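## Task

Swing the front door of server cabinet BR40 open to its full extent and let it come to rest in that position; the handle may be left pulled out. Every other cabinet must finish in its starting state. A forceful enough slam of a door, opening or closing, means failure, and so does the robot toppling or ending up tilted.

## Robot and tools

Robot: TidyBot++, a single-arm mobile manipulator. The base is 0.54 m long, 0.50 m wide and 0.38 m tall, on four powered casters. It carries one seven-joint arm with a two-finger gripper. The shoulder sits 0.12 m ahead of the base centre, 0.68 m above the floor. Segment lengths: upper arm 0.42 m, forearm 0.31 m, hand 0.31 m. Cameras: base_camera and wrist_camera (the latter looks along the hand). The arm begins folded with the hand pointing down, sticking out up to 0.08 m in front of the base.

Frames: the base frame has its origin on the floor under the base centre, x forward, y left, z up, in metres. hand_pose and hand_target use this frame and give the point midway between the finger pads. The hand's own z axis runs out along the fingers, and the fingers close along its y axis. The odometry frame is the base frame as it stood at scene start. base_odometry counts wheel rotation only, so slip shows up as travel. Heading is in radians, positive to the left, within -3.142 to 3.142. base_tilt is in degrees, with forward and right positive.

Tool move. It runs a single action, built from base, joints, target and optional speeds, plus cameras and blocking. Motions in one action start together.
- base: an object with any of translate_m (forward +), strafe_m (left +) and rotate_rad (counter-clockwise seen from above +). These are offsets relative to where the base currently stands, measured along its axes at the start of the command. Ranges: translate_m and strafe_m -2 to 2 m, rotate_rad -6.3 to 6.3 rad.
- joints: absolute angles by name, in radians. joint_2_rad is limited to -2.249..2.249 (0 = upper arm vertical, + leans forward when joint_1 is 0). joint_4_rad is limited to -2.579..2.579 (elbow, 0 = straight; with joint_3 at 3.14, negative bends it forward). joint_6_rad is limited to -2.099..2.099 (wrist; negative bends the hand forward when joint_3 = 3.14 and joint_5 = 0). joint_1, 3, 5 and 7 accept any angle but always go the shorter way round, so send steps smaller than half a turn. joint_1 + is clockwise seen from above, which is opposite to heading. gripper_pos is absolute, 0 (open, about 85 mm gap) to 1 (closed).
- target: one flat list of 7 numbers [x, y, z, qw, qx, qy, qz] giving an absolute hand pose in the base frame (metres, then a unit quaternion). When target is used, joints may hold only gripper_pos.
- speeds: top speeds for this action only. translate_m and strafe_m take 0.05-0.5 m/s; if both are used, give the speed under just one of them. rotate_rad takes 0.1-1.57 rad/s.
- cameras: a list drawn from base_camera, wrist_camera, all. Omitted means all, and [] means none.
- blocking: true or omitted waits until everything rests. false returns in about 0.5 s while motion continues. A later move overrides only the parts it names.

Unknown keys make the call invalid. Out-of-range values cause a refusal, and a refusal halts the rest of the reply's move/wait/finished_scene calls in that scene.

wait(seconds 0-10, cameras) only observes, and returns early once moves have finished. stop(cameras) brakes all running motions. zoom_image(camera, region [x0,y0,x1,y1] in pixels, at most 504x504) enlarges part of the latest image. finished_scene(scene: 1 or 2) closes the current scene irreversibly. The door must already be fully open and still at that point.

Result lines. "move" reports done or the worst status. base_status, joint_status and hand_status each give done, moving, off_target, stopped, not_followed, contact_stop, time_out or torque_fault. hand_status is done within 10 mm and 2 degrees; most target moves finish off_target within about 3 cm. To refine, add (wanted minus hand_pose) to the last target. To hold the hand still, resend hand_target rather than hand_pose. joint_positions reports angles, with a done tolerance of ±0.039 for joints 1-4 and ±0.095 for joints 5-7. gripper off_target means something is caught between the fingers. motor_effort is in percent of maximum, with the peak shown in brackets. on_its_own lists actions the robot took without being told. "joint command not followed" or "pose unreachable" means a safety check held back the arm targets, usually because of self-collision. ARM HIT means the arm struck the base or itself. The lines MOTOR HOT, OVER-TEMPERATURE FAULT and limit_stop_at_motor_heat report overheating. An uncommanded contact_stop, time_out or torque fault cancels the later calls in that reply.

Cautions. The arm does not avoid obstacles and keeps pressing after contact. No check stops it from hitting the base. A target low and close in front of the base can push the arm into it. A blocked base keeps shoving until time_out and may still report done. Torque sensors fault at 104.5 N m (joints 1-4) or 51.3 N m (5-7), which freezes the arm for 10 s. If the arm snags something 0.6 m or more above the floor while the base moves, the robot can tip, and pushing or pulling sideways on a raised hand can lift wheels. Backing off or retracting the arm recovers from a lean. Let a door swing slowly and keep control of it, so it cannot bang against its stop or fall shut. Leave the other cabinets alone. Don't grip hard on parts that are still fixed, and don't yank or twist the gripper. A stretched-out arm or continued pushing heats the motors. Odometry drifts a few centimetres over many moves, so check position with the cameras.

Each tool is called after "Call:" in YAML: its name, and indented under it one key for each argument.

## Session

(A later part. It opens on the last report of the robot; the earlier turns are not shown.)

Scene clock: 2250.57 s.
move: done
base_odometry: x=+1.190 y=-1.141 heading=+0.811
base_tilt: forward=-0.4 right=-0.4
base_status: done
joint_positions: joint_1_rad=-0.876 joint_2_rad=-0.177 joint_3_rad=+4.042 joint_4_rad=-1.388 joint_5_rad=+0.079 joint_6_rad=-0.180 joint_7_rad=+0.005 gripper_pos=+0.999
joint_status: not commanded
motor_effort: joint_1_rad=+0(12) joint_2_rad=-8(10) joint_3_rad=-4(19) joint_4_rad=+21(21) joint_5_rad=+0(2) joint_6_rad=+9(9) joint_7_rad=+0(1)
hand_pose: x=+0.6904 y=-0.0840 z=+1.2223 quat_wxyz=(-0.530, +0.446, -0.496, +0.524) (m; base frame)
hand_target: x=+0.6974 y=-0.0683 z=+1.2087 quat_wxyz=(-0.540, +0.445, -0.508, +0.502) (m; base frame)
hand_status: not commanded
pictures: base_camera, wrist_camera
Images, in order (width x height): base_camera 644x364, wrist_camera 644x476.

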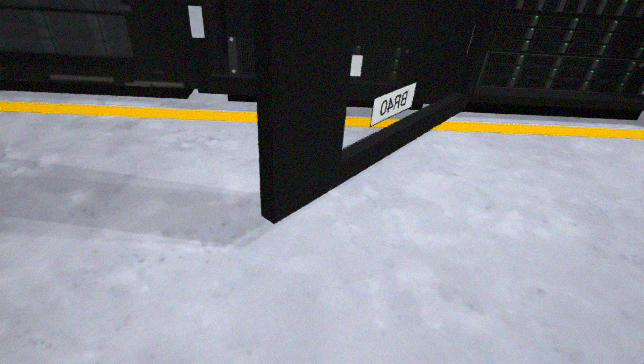

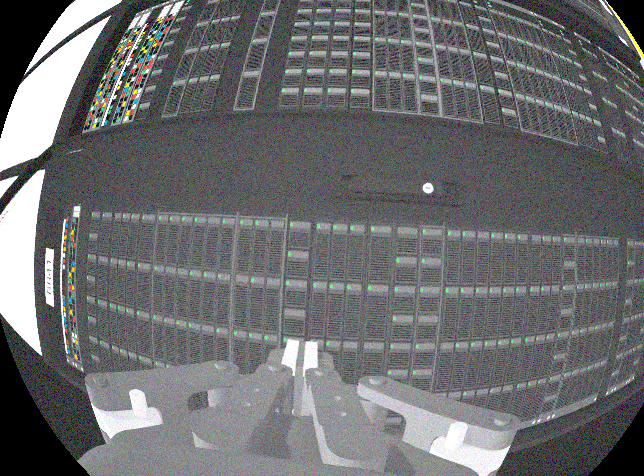

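Call:
move:
  base: {"strafe_m": -0.15, "translate_m": -0.12}
  cameras: ["all"]

Call:
zoom_image:
  camera: "base_camera"
  region: [100, 0, 500, 300]

Scene clock: 2269.60 s.
move: done
base_odometry: x=+1.216 y=-1.332 heading=+0.812
base_tilt: forward=-0.4 right=-0.4
base_status: done
joint_positions: joint_1_rad=-0.878 joint_2_rad=-0.175 joint_3_rad=+4.041 joint_4_rad=-1.388 joint_5_rad=+0.079 joint_6_rad=-0.180 joint_7_rad=+0.005 gripper_pos=+0.999
joint_status: not commanded
motor_effort: joint_1_rad=+0(2) joint_2_rad=-8(12) joint_3_rad=-4(6) joint_4_rad=+21(22) joint_5_rad=+0(1) joint_6_rad=+9(9) joint_7_rad=+0(1)
hand_pose: x=+0.6915 y=-0.0807 z=+1.2216 quat_wxyz=(-0.530, +0.448, -0.495, +0.523) (m; base frame)
hand_target: x=+0.6974 y=-0.0683 z=+1.2087 quat_wxyz=(-0.540, +0.445, -0.508, +0.502) (m; base frame)
hand_status: not commanded
pictures: base_camera, wrist_camera
Images, in order (width x height): base_camera 644x364, wrist_camera 644x476.

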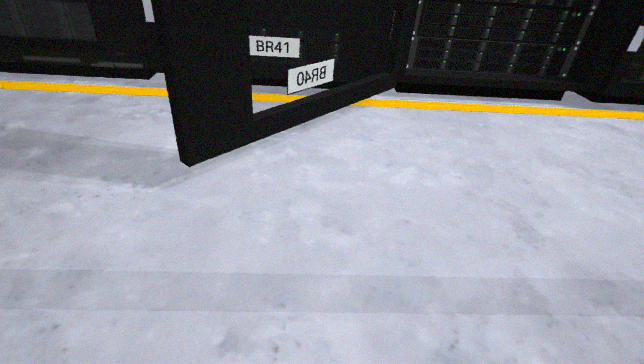

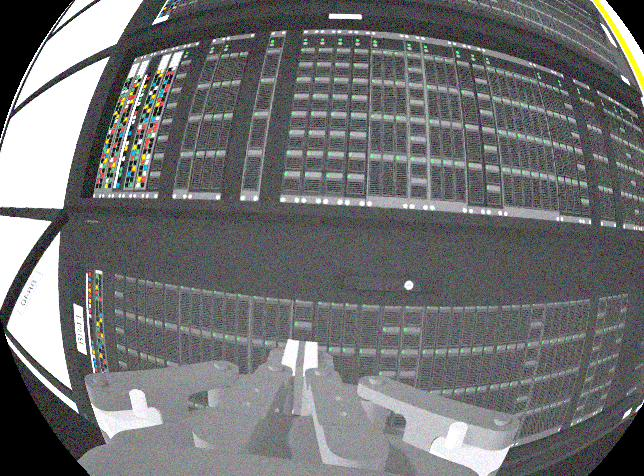

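Scaled by 1.260.

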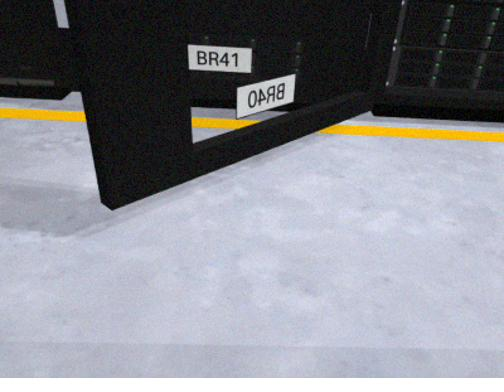

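Call:
finished_scene:
  scene: 1

The scene is finished: the task was done.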